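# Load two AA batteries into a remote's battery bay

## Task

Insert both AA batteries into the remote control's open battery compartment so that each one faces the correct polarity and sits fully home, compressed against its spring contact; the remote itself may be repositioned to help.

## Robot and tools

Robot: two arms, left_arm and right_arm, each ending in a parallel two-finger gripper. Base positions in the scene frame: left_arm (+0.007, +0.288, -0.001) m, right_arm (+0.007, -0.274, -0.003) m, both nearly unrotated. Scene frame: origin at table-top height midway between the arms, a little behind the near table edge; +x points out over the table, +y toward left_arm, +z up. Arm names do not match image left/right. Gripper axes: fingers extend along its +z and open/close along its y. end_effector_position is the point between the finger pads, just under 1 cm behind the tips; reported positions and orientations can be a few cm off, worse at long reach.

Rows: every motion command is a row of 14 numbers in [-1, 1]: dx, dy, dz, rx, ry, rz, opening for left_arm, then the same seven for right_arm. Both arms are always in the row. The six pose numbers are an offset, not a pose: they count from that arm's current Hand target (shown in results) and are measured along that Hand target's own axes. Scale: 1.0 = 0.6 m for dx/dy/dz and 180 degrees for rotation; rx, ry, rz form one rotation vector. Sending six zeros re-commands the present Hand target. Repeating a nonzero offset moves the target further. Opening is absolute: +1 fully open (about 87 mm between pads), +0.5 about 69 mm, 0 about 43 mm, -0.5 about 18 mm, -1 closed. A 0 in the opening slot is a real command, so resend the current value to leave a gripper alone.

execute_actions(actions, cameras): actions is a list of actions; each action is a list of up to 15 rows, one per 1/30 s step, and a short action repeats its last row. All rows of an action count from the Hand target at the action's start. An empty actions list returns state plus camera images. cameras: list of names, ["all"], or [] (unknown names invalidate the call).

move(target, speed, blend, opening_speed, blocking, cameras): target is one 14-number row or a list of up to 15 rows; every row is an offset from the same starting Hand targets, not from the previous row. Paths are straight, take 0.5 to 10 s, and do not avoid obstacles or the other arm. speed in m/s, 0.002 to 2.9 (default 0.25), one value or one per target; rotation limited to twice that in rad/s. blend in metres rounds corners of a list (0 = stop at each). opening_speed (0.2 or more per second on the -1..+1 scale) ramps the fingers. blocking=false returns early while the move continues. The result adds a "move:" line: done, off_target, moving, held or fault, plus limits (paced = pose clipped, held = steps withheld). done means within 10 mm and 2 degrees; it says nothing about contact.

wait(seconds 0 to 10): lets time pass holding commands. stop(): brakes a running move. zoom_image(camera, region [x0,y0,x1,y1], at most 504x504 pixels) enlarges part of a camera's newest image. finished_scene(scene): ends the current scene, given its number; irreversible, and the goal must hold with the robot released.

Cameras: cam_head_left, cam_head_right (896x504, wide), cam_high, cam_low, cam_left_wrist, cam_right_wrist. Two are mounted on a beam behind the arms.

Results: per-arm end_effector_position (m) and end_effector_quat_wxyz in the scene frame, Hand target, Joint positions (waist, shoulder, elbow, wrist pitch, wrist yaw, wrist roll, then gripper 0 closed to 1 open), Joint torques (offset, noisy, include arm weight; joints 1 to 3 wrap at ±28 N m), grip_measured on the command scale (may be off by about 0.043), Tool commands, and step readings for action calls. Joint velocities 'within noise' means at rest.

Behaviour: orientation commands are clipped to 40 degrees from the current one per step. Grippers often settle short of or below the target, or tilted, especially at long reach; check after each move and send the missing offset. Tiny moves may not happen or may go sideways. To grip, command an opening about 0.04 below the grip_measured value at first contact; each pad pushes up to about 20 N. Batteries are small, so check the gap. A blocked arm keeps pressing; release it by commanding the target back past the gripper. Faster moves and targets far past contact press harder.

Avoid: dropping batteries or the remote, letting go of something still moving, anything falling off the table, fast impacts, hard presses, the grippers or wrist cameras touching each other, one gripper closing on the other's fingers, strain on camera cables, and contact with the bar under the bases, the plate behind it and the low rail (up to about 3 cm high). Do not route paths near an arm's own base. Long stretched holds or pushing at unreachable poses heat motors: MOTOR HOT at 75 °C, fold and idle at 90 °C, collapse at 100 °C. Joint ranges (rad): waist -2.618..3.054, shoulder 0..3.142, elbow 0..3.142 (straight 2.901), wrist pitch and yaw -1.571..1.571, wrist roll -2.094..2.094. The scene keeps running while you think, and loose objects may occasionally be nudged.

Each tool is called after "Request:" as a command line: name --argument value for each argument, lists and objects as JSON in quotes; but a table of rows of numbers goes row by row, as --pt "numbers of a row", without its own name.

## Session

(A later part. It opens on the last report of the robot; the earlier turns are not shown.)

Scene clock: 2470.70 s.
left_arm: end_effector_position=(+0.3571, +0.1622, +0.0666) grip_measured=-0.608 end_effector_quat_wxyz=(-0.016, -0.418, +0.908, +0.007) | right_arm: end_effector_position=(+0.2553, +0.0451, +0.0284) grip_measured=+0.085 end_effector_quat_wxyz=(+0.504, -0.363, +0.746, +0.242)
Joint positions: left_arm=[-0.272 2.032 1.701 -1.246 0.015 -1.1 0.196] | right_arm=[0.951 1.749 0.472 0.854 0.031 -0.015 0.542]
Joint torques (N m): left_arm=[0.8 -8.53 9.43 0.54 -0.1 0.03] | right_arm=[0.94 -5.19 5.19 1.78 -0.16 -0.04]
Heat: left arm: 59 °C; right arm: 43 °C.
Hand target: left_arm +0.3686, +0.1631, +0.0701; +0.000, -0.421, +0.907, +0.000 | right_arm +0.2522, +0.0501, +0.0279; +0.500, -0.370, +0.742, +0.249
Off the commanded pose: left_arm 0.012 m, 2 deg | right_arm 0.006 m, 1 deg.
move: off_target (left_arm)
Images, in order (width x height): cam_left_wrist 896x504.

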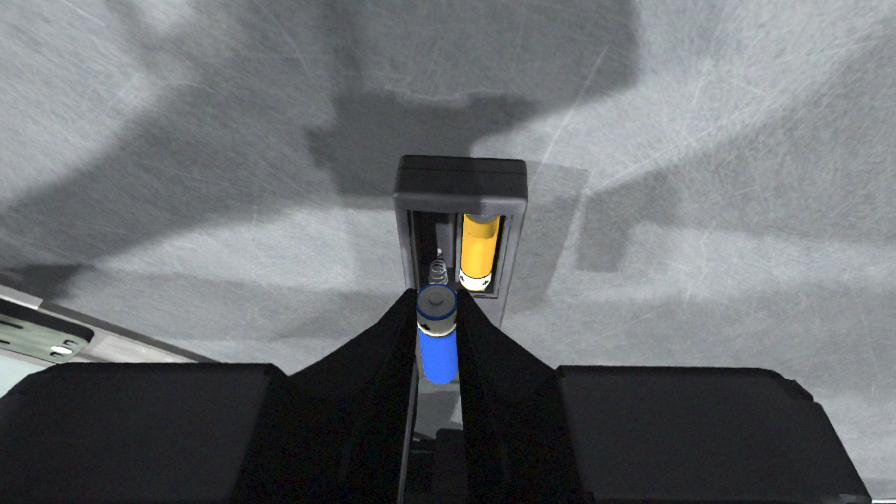

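Request:
move --target '[-0.01, 0.0, 0.0435, 0, -0.094, 0, -0.66, 0, 0, 0, 0, 0, 0, 0.0]' --speed 0.08 --cameras '["cam_left_wrist", "cam_right_wrist"]'

Request:
zoom_image --camera "cam_left_wrist" --region '[350, 120, 550, 400]'

Scene clock: 2489.47 s.
left_arm: end_effector_position=(+0.3654, +0.1647, +0.0421) grip_measured=-0.608 end_effector_quat_wxyz=(+0.108, -0.409, +0.904, +0.064) | right_arm: end_effector_position=(+0.2553, +0.0451, +0.0284) grip_measured=+0.085 end_effector_quat_wxyz=(+0.504, -0.363, +0.746, +0.242)
Joint positions: left_arm=[-0.377 1.968 1.533 -1.04 -0.239 -1.184 0.196] | right_arm=[0.951 1.749 0.472 0.854 0.031 -0.015 0.542]
Joint torques (N m): left_arm=[0.17 -10.03 4.49 1.02 -0.48 -0.09] | right_arm=[0.95 -5.18 5.19 1.78 -0.16 -0.04]
Heat: left arm: 59 °C; right arm: 43 °C.
Hand target: left_arm +0.3724, +0.1677, +0.0439; +0.133, -0.417, +0.897, +0.062 | right_arm +0.2523, +0.0501, +0.0279; +0.500, -0.370, +0.742, +0.249
Off the commanded pose: left_arm 0.008 m, 3 deg | right_arm 0.006 m, 1 deg.
move: off_target (left_arm)
Images, in order (width x height): cam_left_wrist 896x504, cam_right_wrist 896x504.

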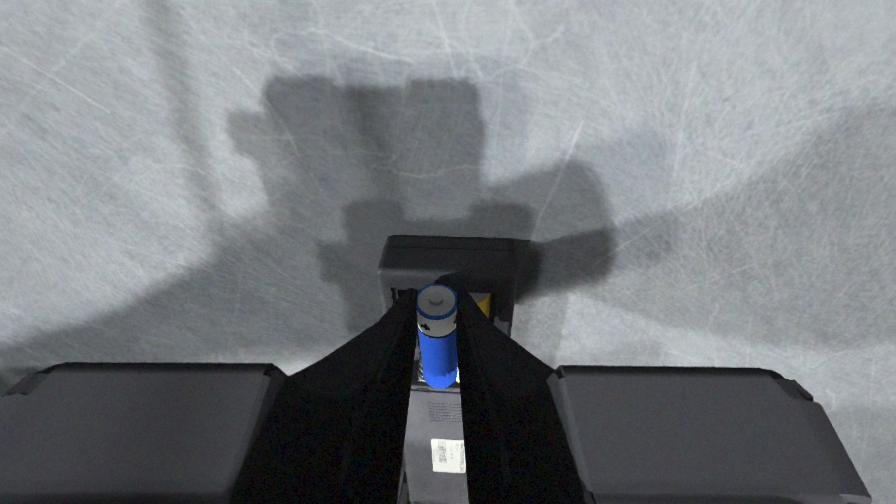

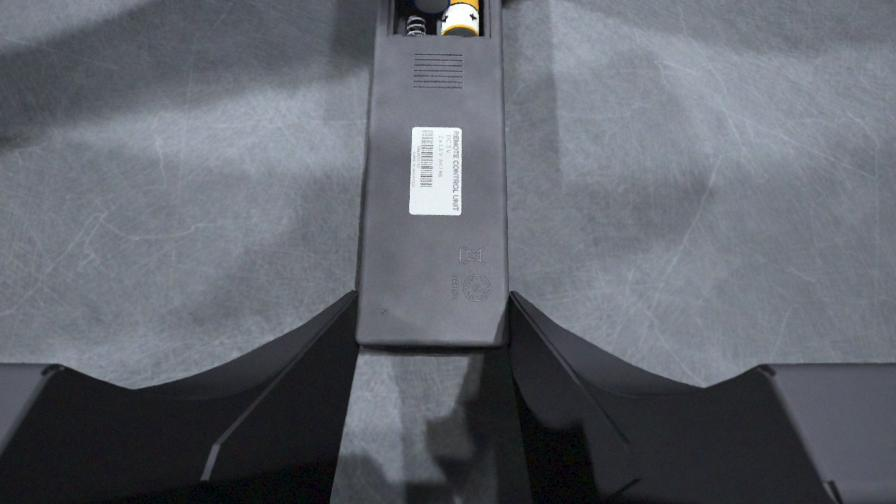

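Scaled by 1.800 from the camera's 896x504 image, which has a finer 1280x720 frame.

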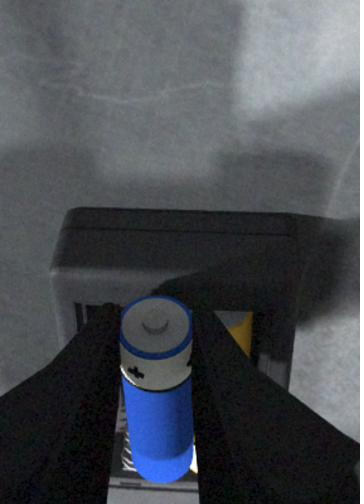

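Request:
zoom_image --camera "cam_right_wrist" --region '[370, 0, 510, 80]'

Request:
zoom_image --camera "cam_left_wrist" --region '[370, 260, 530, 430]'

Scaled by 3.600 from the camera's 896x504 image, which has a finer 1280x720 frame.

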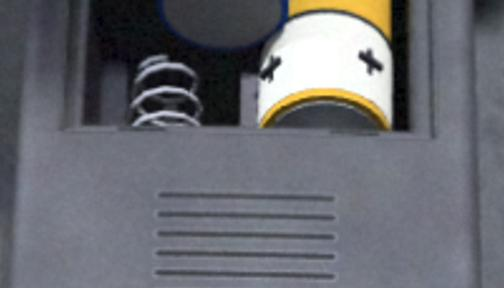

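Scaled by 2.965 from the camera's 896x504 image, which has a finer 1280x720 frame.

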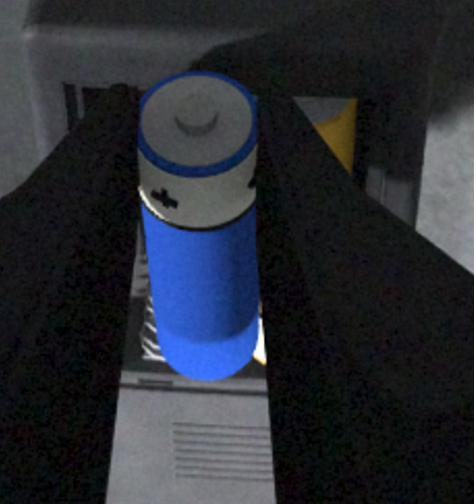

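Request:
move --target '[-0.0085, 0.0233, -0.028, 0, 0, 0, -0.66, 0, 0, 0, 0, 0, 0, 0.0]' --speed 0.08 --cameras '["cam_left_wrist", "cam_right_wrist"]'

Request:
zoom_image --camera "cam_right_wrist" --region '[370, 0, 510, 80]'

Request:
zoom_image --camera "cam_left_wrist" --region '[370, 230, 550, 430]'

Scene clock: 2503.93 s.
left_arm: end_effector_position=(+0.3631, +0.1716, +0.0523) grip_measured=-0.608 end_effector_quat_wxyz=(+0.122, -0.414, +0.900, +0.062) | right_arm: end_effector_position=(+0.2553, +0.0451, +0.0284) grip_measured=+0.085 end_effector_quat_wxyz=(+0.504, -0.363, +0.746, +0.242)
Joint positions: left_arm=[-0.37 1.92 1.504 -1.035 -0.257 -1.184 0.196] | right_arm=[0.951 1.749 0.472 0.854 0.031 -0.015 0.542]
Joint torques (N m): left_arm=[0.64 -10.92 5.48 0.59 -0.31 0.03] | right_arm=[0.95 -5.15 5.2 1.78 -0.15 -0.03]
Heat: left arm: 63 °C; right arm: 43 °C.
Hand target: left_arm +0.3617, +0.1768, +0.0614; +0.133, -0.417, +0.897, +0.062 | right_arm +0.2523, +0.0501, +0.0279; +0.500, -0.370, +0.742, +0.249
Off the commanded pose: left_arm 0.011 m, 1 deg | right_arm 0.006 m, 1 deg.
move: off_target (left_arm)
Images, in order (width x height): cam_left_wrist 896x504, cam_right_wrist 896x504.

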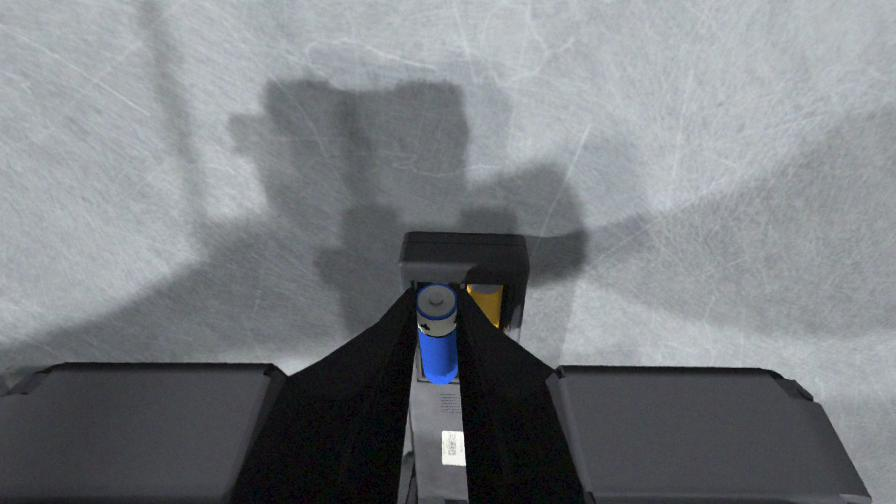

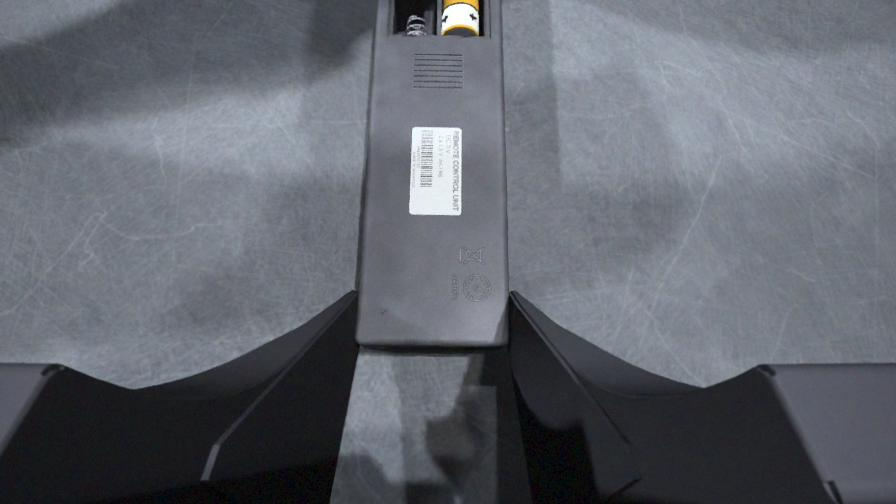

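Scaled by 3.600 from the camera's 896x504 image, which has a finer 1280x720 frame.

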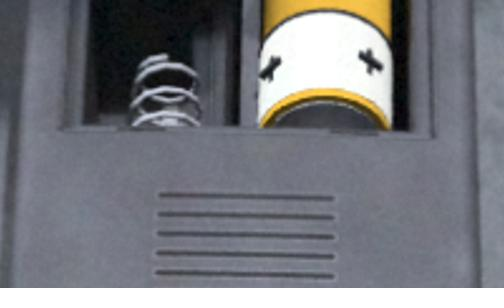

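Scaled by 2.520 from the camera's 896x504 image, which has a finer 1280x720 frame.

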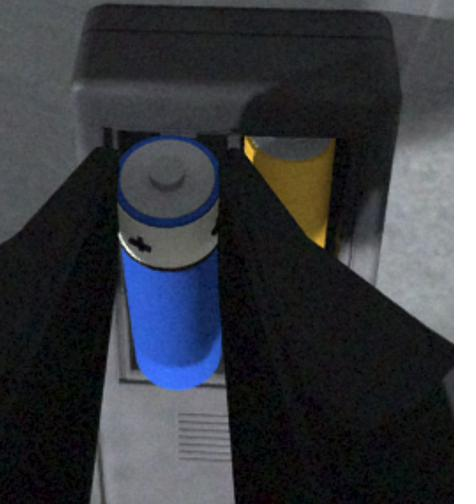

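Request:
move --target '[0.0317, 0.0, 0.0415, 0, 0, 0, -0.66, 0, 0, 0, 0, 0, 0, 0.0]' --speed 0.06 --cameras '["cam_left_wrist", "cam_right_wrist"]'

Request:
zoom_image --camera "cam_right_wrist" --region '[370, 0, 510, 80]'

Request:
zoom_image --camera "cam_left_wrist" --region '[370, 230, 550, 430]'

Scene clock: 2520.50 s.
left_arm: end_effector_position=(+0.3573, +0.1715, +0.0420) grip_measured=-0.608 end_effector_quat_wxyz=(+0.134, -0.415, +0.897, +0.063) | right_arm: end_effector_position=(+0.2546, +0.0457, +0.0283) grip_measured=+0.085 end_effector_quat_wxyz=(+0.503, -0.365, +0.745, +0.244)
Joint positions: left_arm=[-0.384 1.894 1.425 -0.969 -0.276 -1.201 0.196] | right_arm=[0.951 1.749 0.472 0.854 0.026 -0.015 0.542]
Joint torques (N m): left_arm=[-0.61 -7.58 3.37 1.02 -0.19 -0.05] | right_arm=[0.94 -5.15 5.18 1.79 -0.1 -0.03]
Heat: left arm: 64 °C; right arm: 43 °C.
Hand target: left_arm +0.3547, +0.1684, +0.0322; +0.133, -0.417, +0.897, +0.062 | right_arm +0.2522, +0.0502, +0.0279; +0.500, -0.370, +0.742, +0.249
Off the commanded pose: left_arm 0.011 m, 0 deg | right_arm 0.005 m, 1 deg.
move: off_target (left_arm)
Images, in order (width x height): cam_left_wrist 896x504, cam_right_wrist 896x504.

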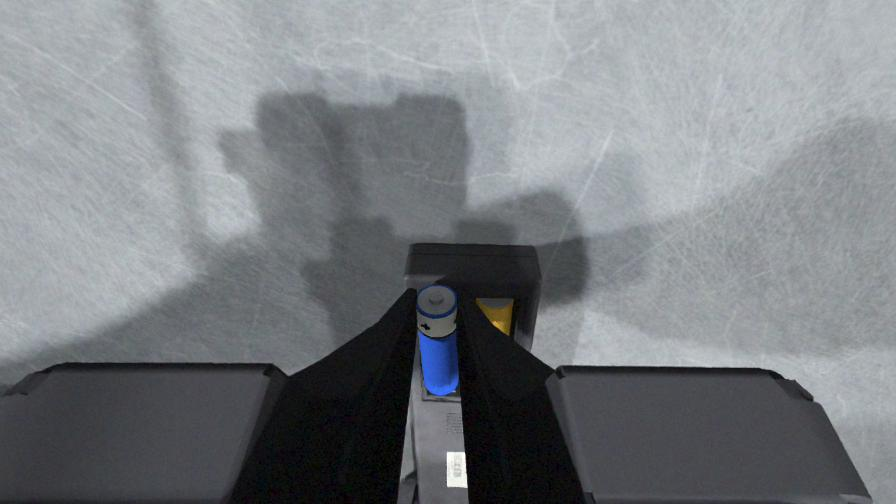

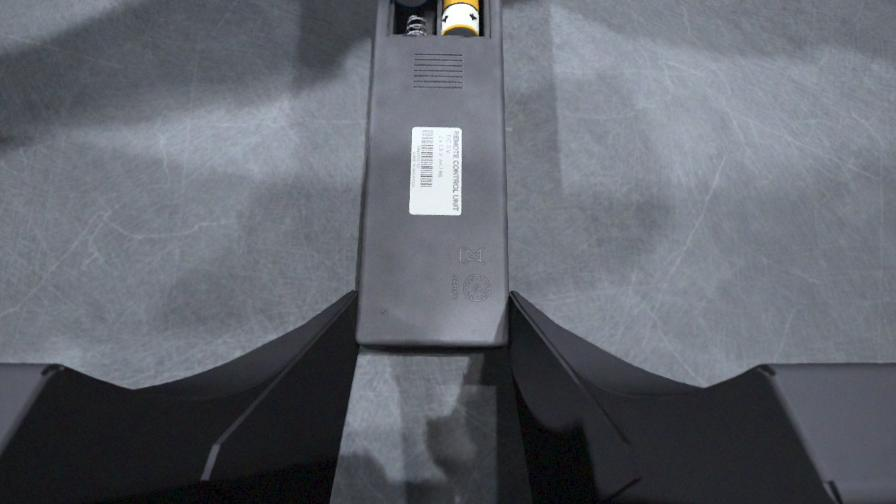

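Scaled by 3.600 from the camera's 896x504 image, which has a finer 1280x720 frame.

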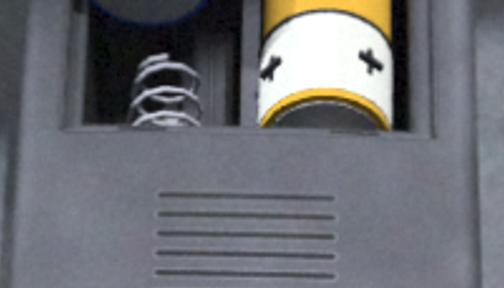

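Scaled by 2.520 from the camera's 896x504 image, which has a finer 1280x720 frame.

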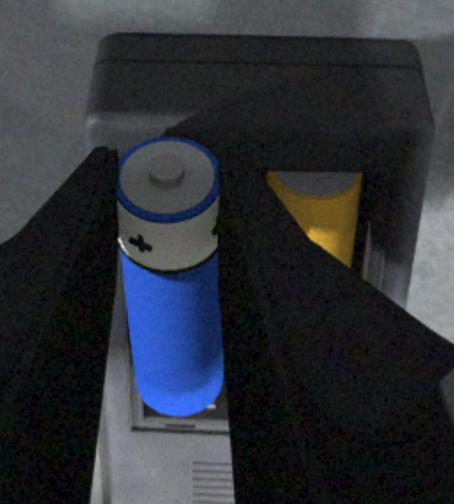

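Request:
move --pt "-0.0033 -0.0045 -0.0512 0 0 0 -0.66 0 0 0 0 0 0 0.0" --pt "0.0117 -0.0045 -0.0016 0 0 0 -0.66 0 0 0 0 0 0 0.0" --speed 0.06 --cameras '["cam_left_wrist", "cam_right_wrist"]'

Request:
zoom_image --camera "cam_right_wrist" --region '[370, 0, 510, 80]'

Request:
zoom_image --camera "cam_left_wrist" --region '[370, 230, 550, 430]'

Scene clock: 2540.23 s.
left_arm: end_effector_position=(+0.3518, +0.1636, +0.0384) grip_measured=-0.609 end_effector_quat_wxyz=(+0.134, -0.414, +0.898, +0.064) | right_arm: end_effector_position=(+0.2546, +0.0457, +0.0283) grip_measured=+0.085 end_effector_quat_wxyz=(+0.503, -0.365, +0.745, +0.244)
Joint positions: left_arm=[-0.411 1.893 1.41 -0.964 -0.28 -1.227 0.196] | right_arm=[0.951 1.749 0.472 0.854 0.026 -0.015 0.542]
Joint torques (N m): left_arm=[-0.03 -7.21 4.94 0.95 -0.15 -0.06] | right_arm=[0.95 -5.15 5.22 1.78 -0.1 -0.04]
Heat: left arm: 61 °C; right arm: 43 °C.
Hand target: left_arm +0.3522, +0.1613, +0.0310; +0.133, -0.417, +0.897, +0.062 | right_arm +0.2522, +0.0501, +0.0279; +0.500, -0.370, +0.742, +0.249
Off the commanded pose: left_arm 0.008 m, 0 deg | right_arm 0.005 m, 1 deg.
move: done
Images, in order (width x height): cam_left_wrist 896x504, cam_right_wrist 896x504.

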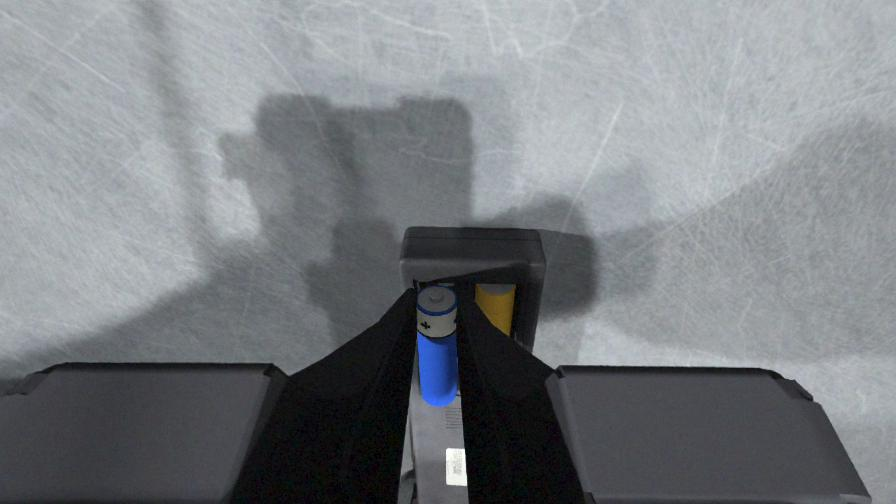

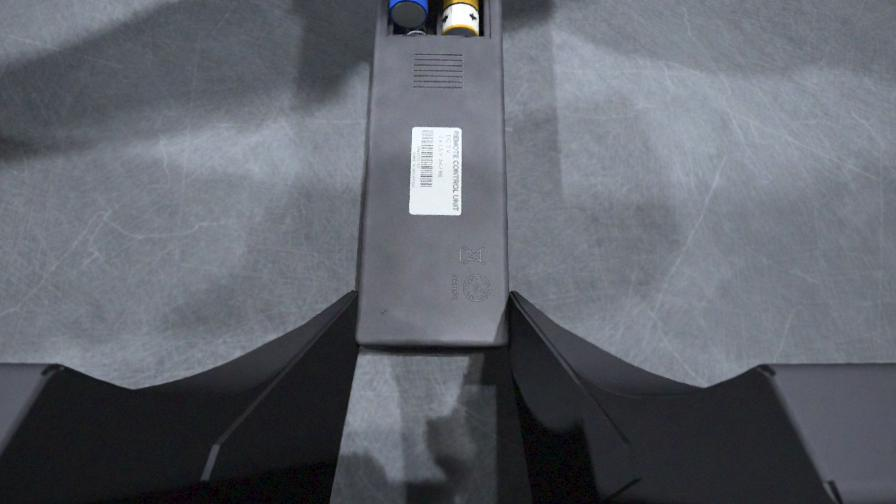

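Scaled by 3.600 from the camera's 896x504 image, which has a finer 1280x720 frame.

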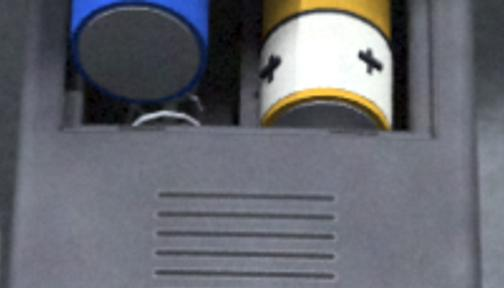

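Scaled by 2.520 from the camera's 896x504 image, which has a finer 1280x720 frame.

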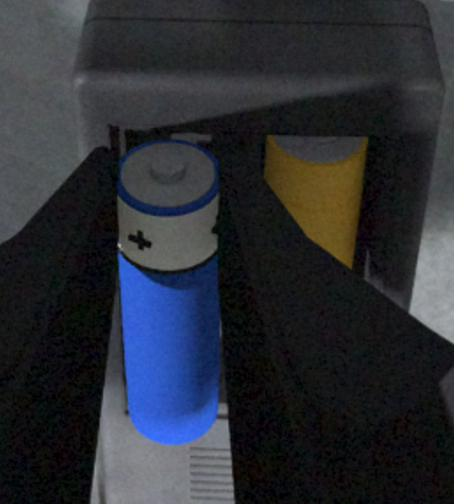

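Request:
move --pt "-0.0121 -0.006 -0.0399 0 0 0 -0.66 0 0 0 0 0 0 0.0" --pt "0.0007 -0.005 0.0024 0 0 0 -0.66 0 0 0 0 0 0 0.0" --speed 0.06 --cameras '["cam_left_wrist", "cam_right_wrist"]'

Request:
zoom_image --camera "cam_right_wrist" --region '[370, 0, 510, 80]'

Request:
zoom_image --camera "cam_left_wrist" --region '[370, 230, 550, 430]'

Scene clock: 2555.80 s.
left_arm: end_effector_position=(+0.3538, +0.1619, +0.0372) grip_measured=-0.609 end_effector_quat_wxyz=(+0.134, -0.415, +0.898, +0.064) | right_arm: end_effector_position=(+0.2545, +0.0457, +0.0283) grip_measured=+0.085 end_effector_quat_wxyz=(+0.502, -0.365, +0.745, +0.244)
Joint positions: left_arm=[-0.413 1.904 1.421 -0.965 -0.28 -1.23 0.196] | right_arm=[0.951 1.749 0.472 0.854 0.025 -0.015 0.542]
Joint torques (N m): left_arm=[-0.1 -7.3 4.9 0.95 -0.14 -0.05] | right_arm=[0.95 -5.2 5.22 1.79 -0.1 -0.03]
Heat: left arm: 60 °C; right arm: 43 °C.
Hand target: left_arm +0.3545, +0.1593, +0.0295; +0.133, -0.417, +0.897, +0.062 | right_arm +0.2522, +0.0502, +0.0279; +0.500, -0.370, +0.742, +0.249
Off the commanded pose: left_arm 0.008 m, 0 deg | right_arm 0.005 m, 1 deg.
move: done
Images, in order (width x height): cam_left_wrist 896x504, cam_right_wrist 896x504.

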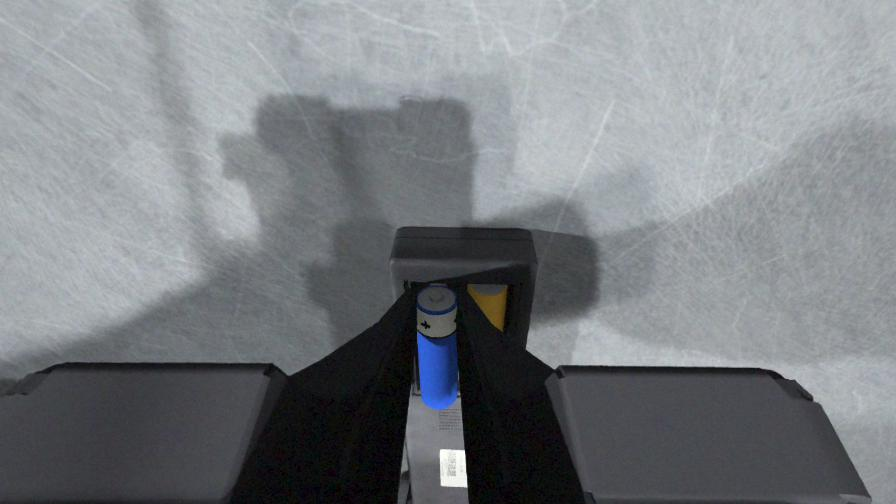

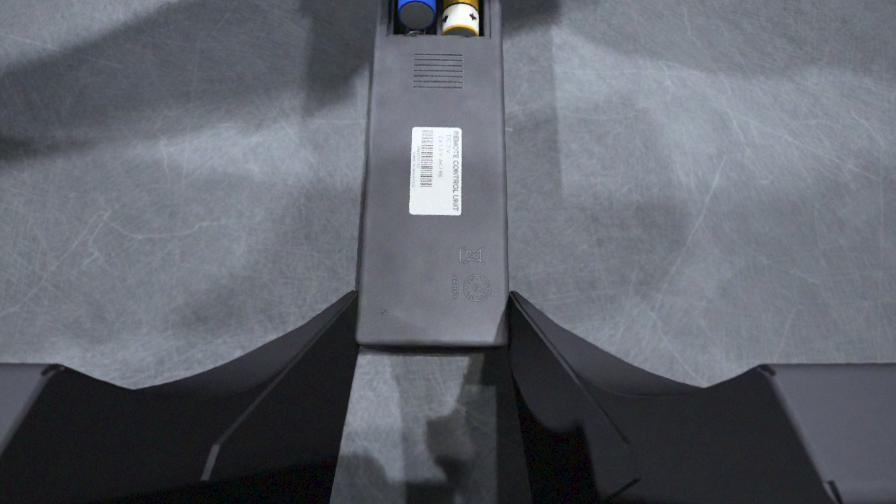

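Scaled by 3.600 from the camera's 896x504 image, which has a finer 1280x720 frame.

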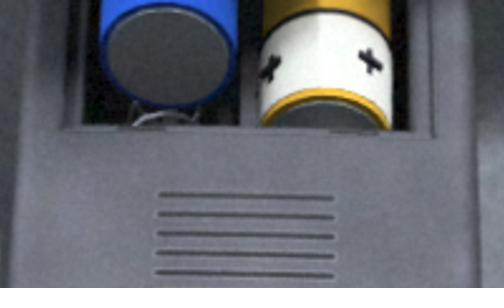

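Scaled by 2.520 from the camera's 896x504 image, which has a finer 1280x720 frame.

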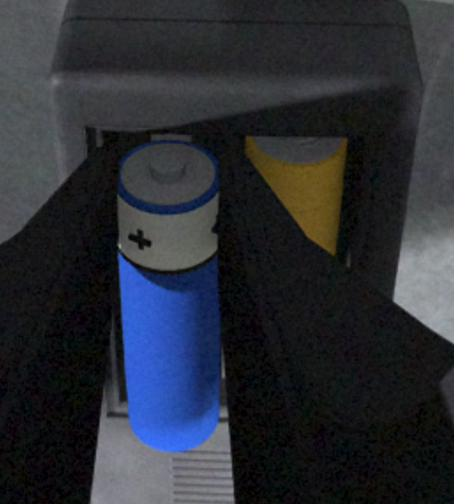

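Request:
move --target '[0.0202, 0.0042, -0.0027, 0, 0, 0, -0.66, 0, 0, 0, 0, 0, 0, 0.0]' --speed 0.05 --cameras '["cam_left_wrist", "cam_right_wrist"]'

Request:
zoom_image --camera "cam_right_wrist" --region '[370, 0, 510, 80]'

Request:
zoom_image --camera "cam_left_wrist" --region '[370, 230, 550, 430]'

Scene clock: 2569.53 s.
left_arm: end_effector_position=(+0.3526, +0.1598, +0.0369) grip_measured=-0.609 end_effector_quat_wxyz=(+0.146, -0.414, +0.896, +0.069) | right_arm: end_effector_position=(+0.2545, +0.0457, +0.0283) grip_measured=+0.085 end_effector_quat_wxyz=(+0.502, -0.365, +0.745, +0.244)
Joint positions: left_arm=[-0.432 1.896 1.406 -0.954 -0.308 -1.249 0.196] | right_arm=[0.951 1.749 0.472 0.854 0.025 -0.015 0.542]
Joint torques (N m): left_arm=[-1.07 -7.82 3.3 0.9 0.08 -0.14] | right_arm=[0.92 -5.18 5.19 1.78 -0.09 -0.04]
Heat: left arm: 59 °C; right arm: 43 °C.
Hand target: left_arm +0.3448, +0.1517, +0.0276; +0.133, -0.417, +0.897, +0.062 | right_arm +0.2522, +0.0502, +0.0279; +0.500, -0.370, +0.742, +0.249
Off the commanded pose: left_arm 0.015 m, 2 deg | right_arm 0.005 m, 1 deg.
move: off_target (left_arm)
Images, in order (width x height): cam_left_wrist 896x504, cam_right_wrist 896x504.

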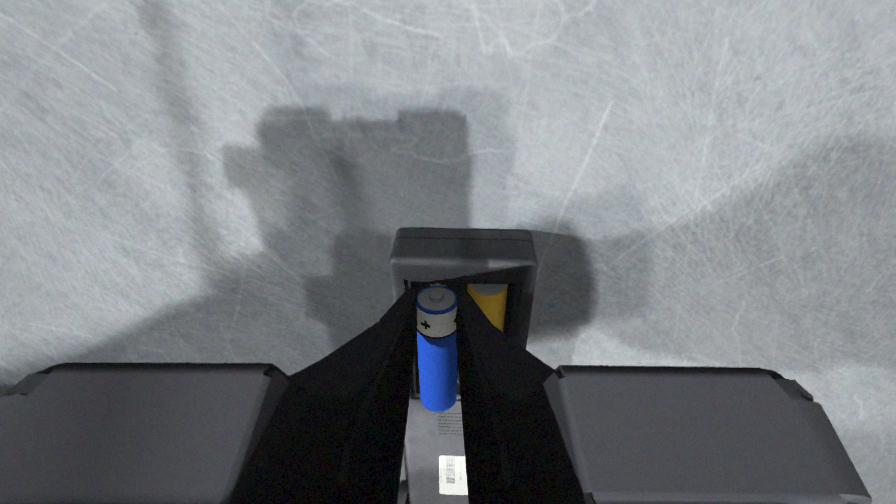

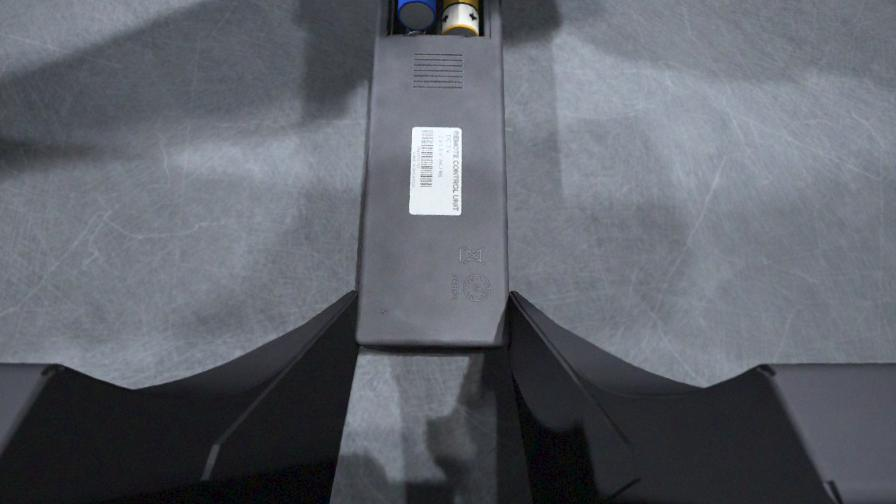

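Scaled by 3.600 from the camera's 896x504 image, which has a finer 1280x720 frame.

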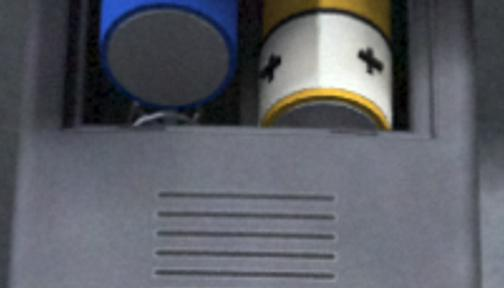

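Scaled by 2.520 from the camera's 896x504 image, which has a finer 1280x720 frame.

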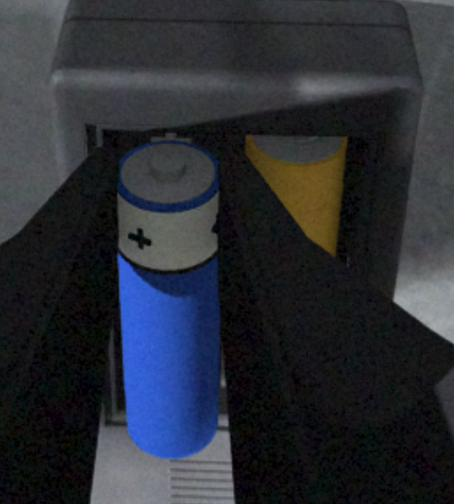

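Request:
move --target '[0.0239, 0.0, -0.0063, 0, 0, 0, -0.66, 0, 0, 0, 0, 0, 0, 0.0]' --speed 0.05 --cameras '["cam_left_wrist", "cam_right_wrist"]'

Request:
zoom_image --camera "cam_right_wrist" --region '[370, 0, 510, 80]'

Request:
zoom_image --camera "cam_left_wrist" --region '[370, 230, 550, 430]'

Scene clock: 2575.03 s.
left_arm: end_effector_position=(+0.3509, +0.1552, +0.0341) grip_measured=-0.611 end_effector_quat_wxyz=(+0.162, -0.419, +0.890, +0.076) | right_arm: end_effector_position=(+0.2544, +0.0457, +0.0282) grip_measured=+0.085 end_effector_quat_wxyz=(+0.502, -0.365, +0.745, +0.244)
Joint positions: left_arm=[-0.462 1.892 1.387 -0.938 -0.345 -1.289 0.194] | right_arm=[0.951 1.749 0.472 0.853 0.025 -0.015 0.542]
Joint torques (N m): left_arm=[-1.98 -8.31 3.63 0.63 0.39 -0.16] | right_arm=[0.95 -5.16 5.2 1.79 -0.09 -0.05]
Heat: left arm: 59 °C; right arm: 43 °C.
Hand target: left_arm +0.3353, +0.1404, +0.0271; +0.133, -0.417, +0.897, +0.062 | right_arm +0.2523, +0.0501, +0.0279; +0.500, -0.370, +0.742, +0.249
Off the commanded pose: left_arm 0.023 m, 4 deg | right_arm 0.005 m, 1 deg.
move: off_target (left_arm)
Images, in order (width x height): cam_left_wrist 896x504, cam_right_wrist 896x504.

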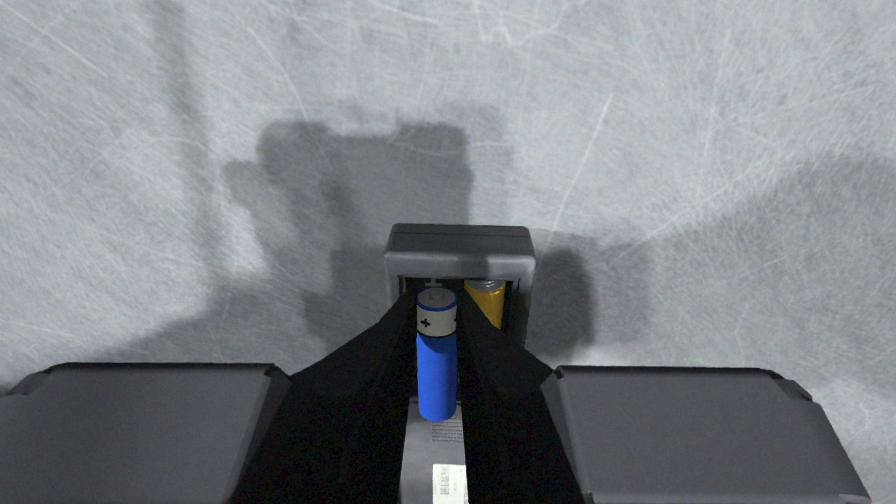

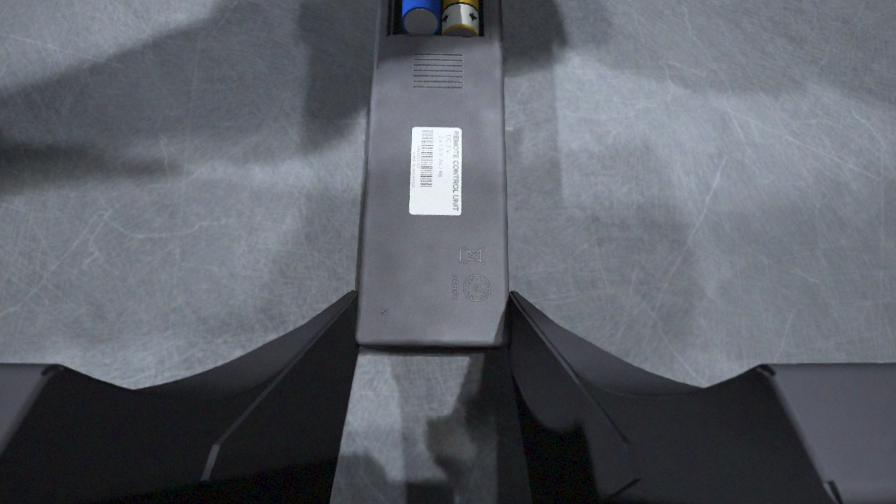

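Scaled by 3.600 from the camera's 896x504 image, which has a finer 1280x720 frame.

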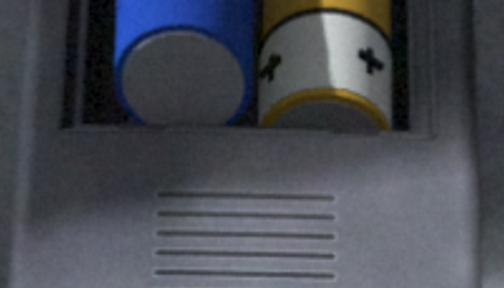

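Scaled by 2.520 from the camera's 896x504 image, which has a finer 1280x720 frame.

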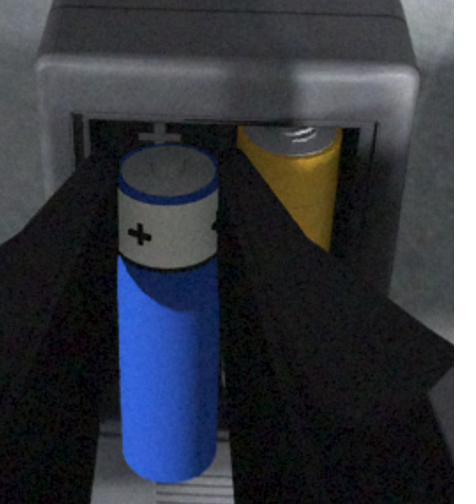

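Request:
move --target '[0.0239, 0.0, -0.0073, 0, 0.015, 0, -0.66, 0, 0, 0, 0, 0, 0, 0.0]' --speed 0.05 --cameras '["cam_left_wrist", "cam_right_wrist"]'

Request:
zoom_image --camera "cam_right_wrist" --region '[370, 0, 510, 80]'

Request:
zoom_image --camera "cam_left_wrist" --region '[370, 230, 550, 430]'

Scene clock: 2600.23 s.
left_arm: end_effector_position=(+0.3505, +0.1544, +0.0342) grip_measured=-0.611 end_effector_quat_wxyz=(+0.164, -0.423, +0.888, +0.077) | right_arm: end_effector_position=(+0.2544, +0.0457, +0.0282) grip_measured=+0.085 end_effector_quat_wxyz=(+0.502, -0.364, +0.745, +0.244)
Joint positions: left_arm=[-0.467 1.892 1.387 -0.941 -0.351 -1.305 0.194] | right_arm=[0.951 1.749 0.472 0.853 0.025 -0.014 0.542]
Joint torques (N m): left_arm=[-3.11 -8.54 3.85 0.43 0.88 -0.22] | right_arm=[0.96 -5.14 5.22 1.78 -0.08 -0.04]
Heat: left arm: 58 °C; right arm: 43 °C.
Hand target: left_arm +0.3256, +0.1290, +0.0271; +0.112, -0.418, +0.900, +0.052 | right_arm +0.2522, +0.0501, +0.0279; +0.500, -0.370, +0.742, +0.249
Off the commanded pose: left_arm 0.036 m, 7 deg | right_arm 0.005 m, 1 deg.
move: off_target (left_arm)
Images, in order (width x height): cam_left_wrist 896x504, cam_right_wrist 896x504.

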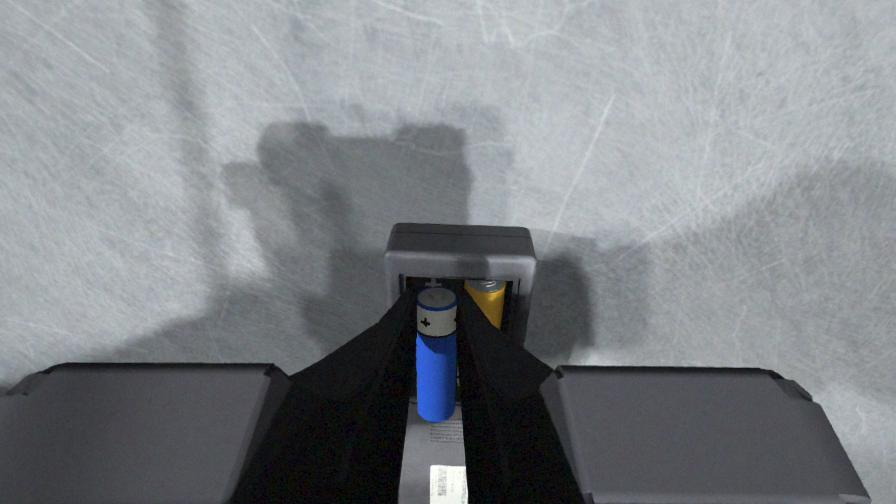

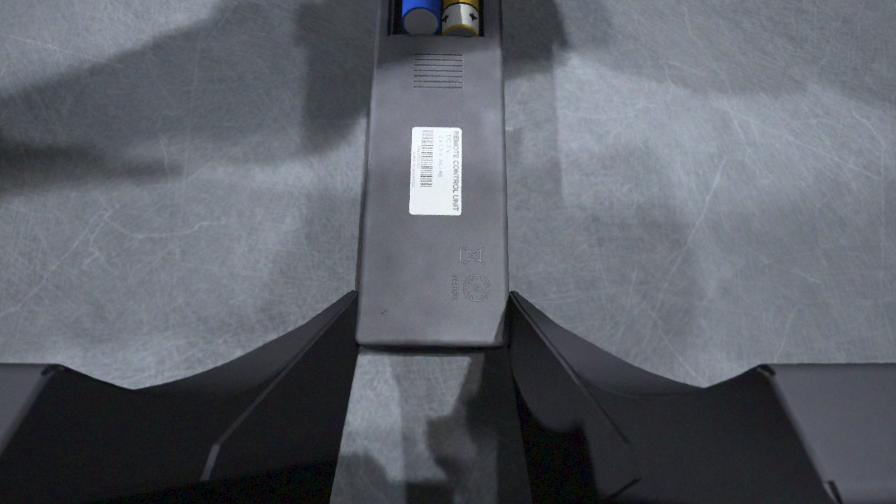

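Scaled by 3.600 from the camera's 896x504 image, which has a finer 1280x720 frame.

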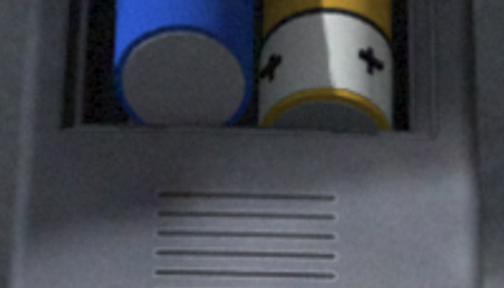

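Scaled by 2.520 from the camera's 896x504 image, which has a finer 1280x720 frame.

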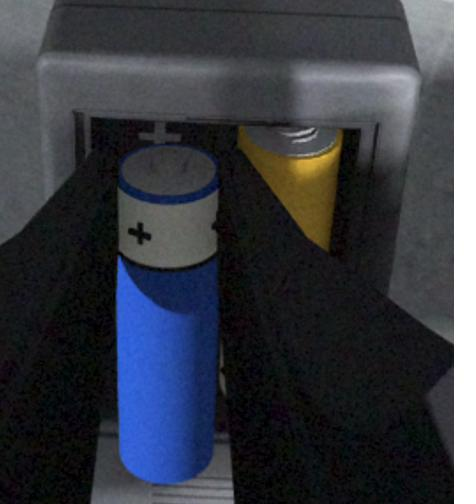

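Request:
move --pt "0.0 0.012 0.0 0 0.01 0 -0.66 0 0 0 0 0 0 0.0" --pt "0.005 -0.012 0.0 0 0.01 0 -0.66 0 0 0 0 0 0 0.0" --pt "0.0 0.006 -0.02 0 0.01 0 -0.66 0 0 0 0 0 0 0.0" --pt "0.008 0.0 0.0 0 0.01 0 -0.66 0 0 0 0 0 0 0.0" --speed 0.06 --blend 0.003 --cameras '["cam_left_wrist", "cam_right_wrist"]'

Request:
zoom_image --camera "cam_right_wrist" --region '[370, 0, 510, 80]'

Request:
zoom_image --camera "cam_left_wrist" --region '[370, 230, 550, 430]'

Scene clock: 2638.20 s.
left_arm: end_effector_position=(+0.3492, +0.1549, +0.0344) grip_measured=-0.611 end_effector_quat_wxyz=(+0.165, -0.427, +0.886, +0.075) | right_arm: end_effector_position=(+0.2544, +0.0457, +0.0282) grip_measured=+0.085 end_effector_quat_wxyz=(+0.502, -0.364, +0.745, +0.244)
Joint positions: left_arm=[-0.467 1.884 1.376 -0.936 -0.35 -1.311 0.194] | right_arm=[0.951 1.749 0.472 0.853 0.025 -0.014 0.542]
Joint torques (N m): left_arm=[-2.92 -7.62 5.03 0.31 1.18 -0.14] | right_arm=[0.92 -5.16 5.22 1.79 -0.09 -0.04]
Heat: left arm: 59 °C; right arm: 43 °C.
Hand target: left_arm +0.3226, +0.1255, +0.0259; +0.098, -0.419, +0.902, +0.045 | right_arm +0.2522, +0.0502, +0.0279; +0.500, -0.370, +0.742, +0.249
Off the commanded pose: left_arm 0.041 m, 9 deg | right_arm 0.005 m, 1 deg.
move: off_target (left_arm)
Images, in order (width x height): cam_left_wrist 896x504, cam_right_wrist 896x504.

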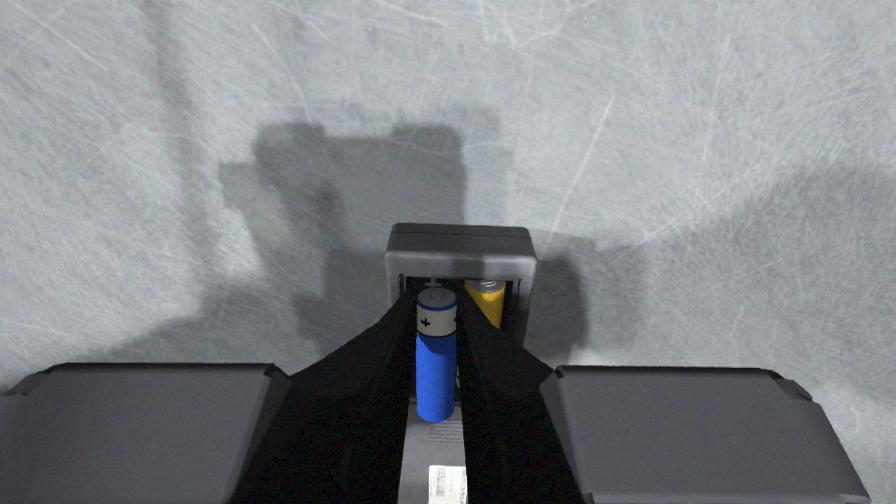

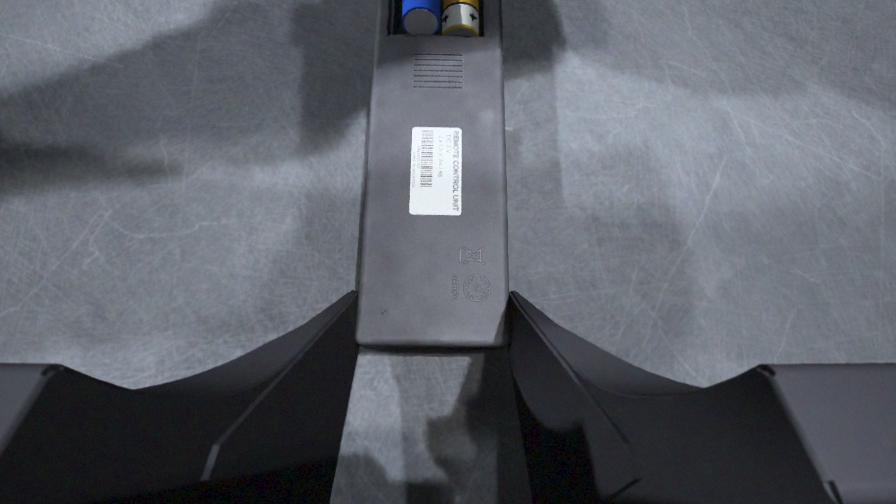

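Scaled by 3.600 from the camera's 896x504 image, which has a finer 1280x720 frame.

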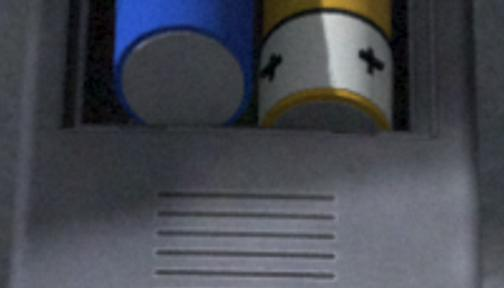

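Scaled by 2.520 from the camera's 896x504 image, which has a finer 1280x720 frame.

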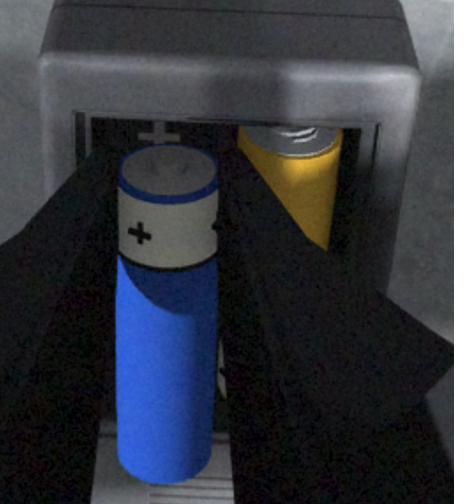

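Request:
zoom_image --camera "cam_right_wrist" --region '[385, 0, 495, 46]'

Request:
zoom_image --camera "cam_left_wrist" --region '[395, 340, 485, 430]'

Scaled by 4.582 from the camera's 896x504 image, which has a finer 1280x720 frame.

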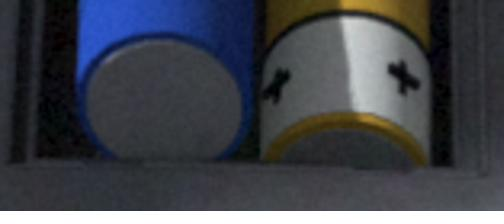

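Scaled by 5.600 from the camera's 896x504 image, which has a finer 1280x720 frame.

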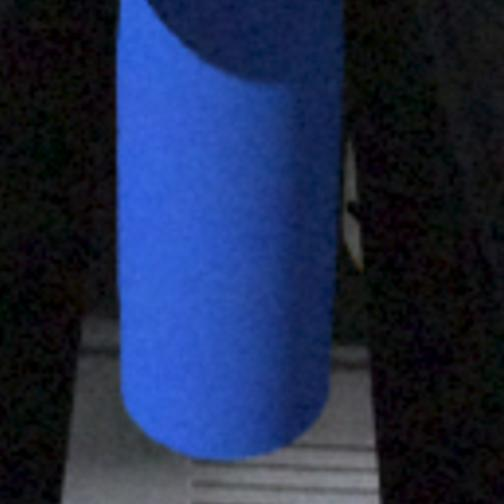

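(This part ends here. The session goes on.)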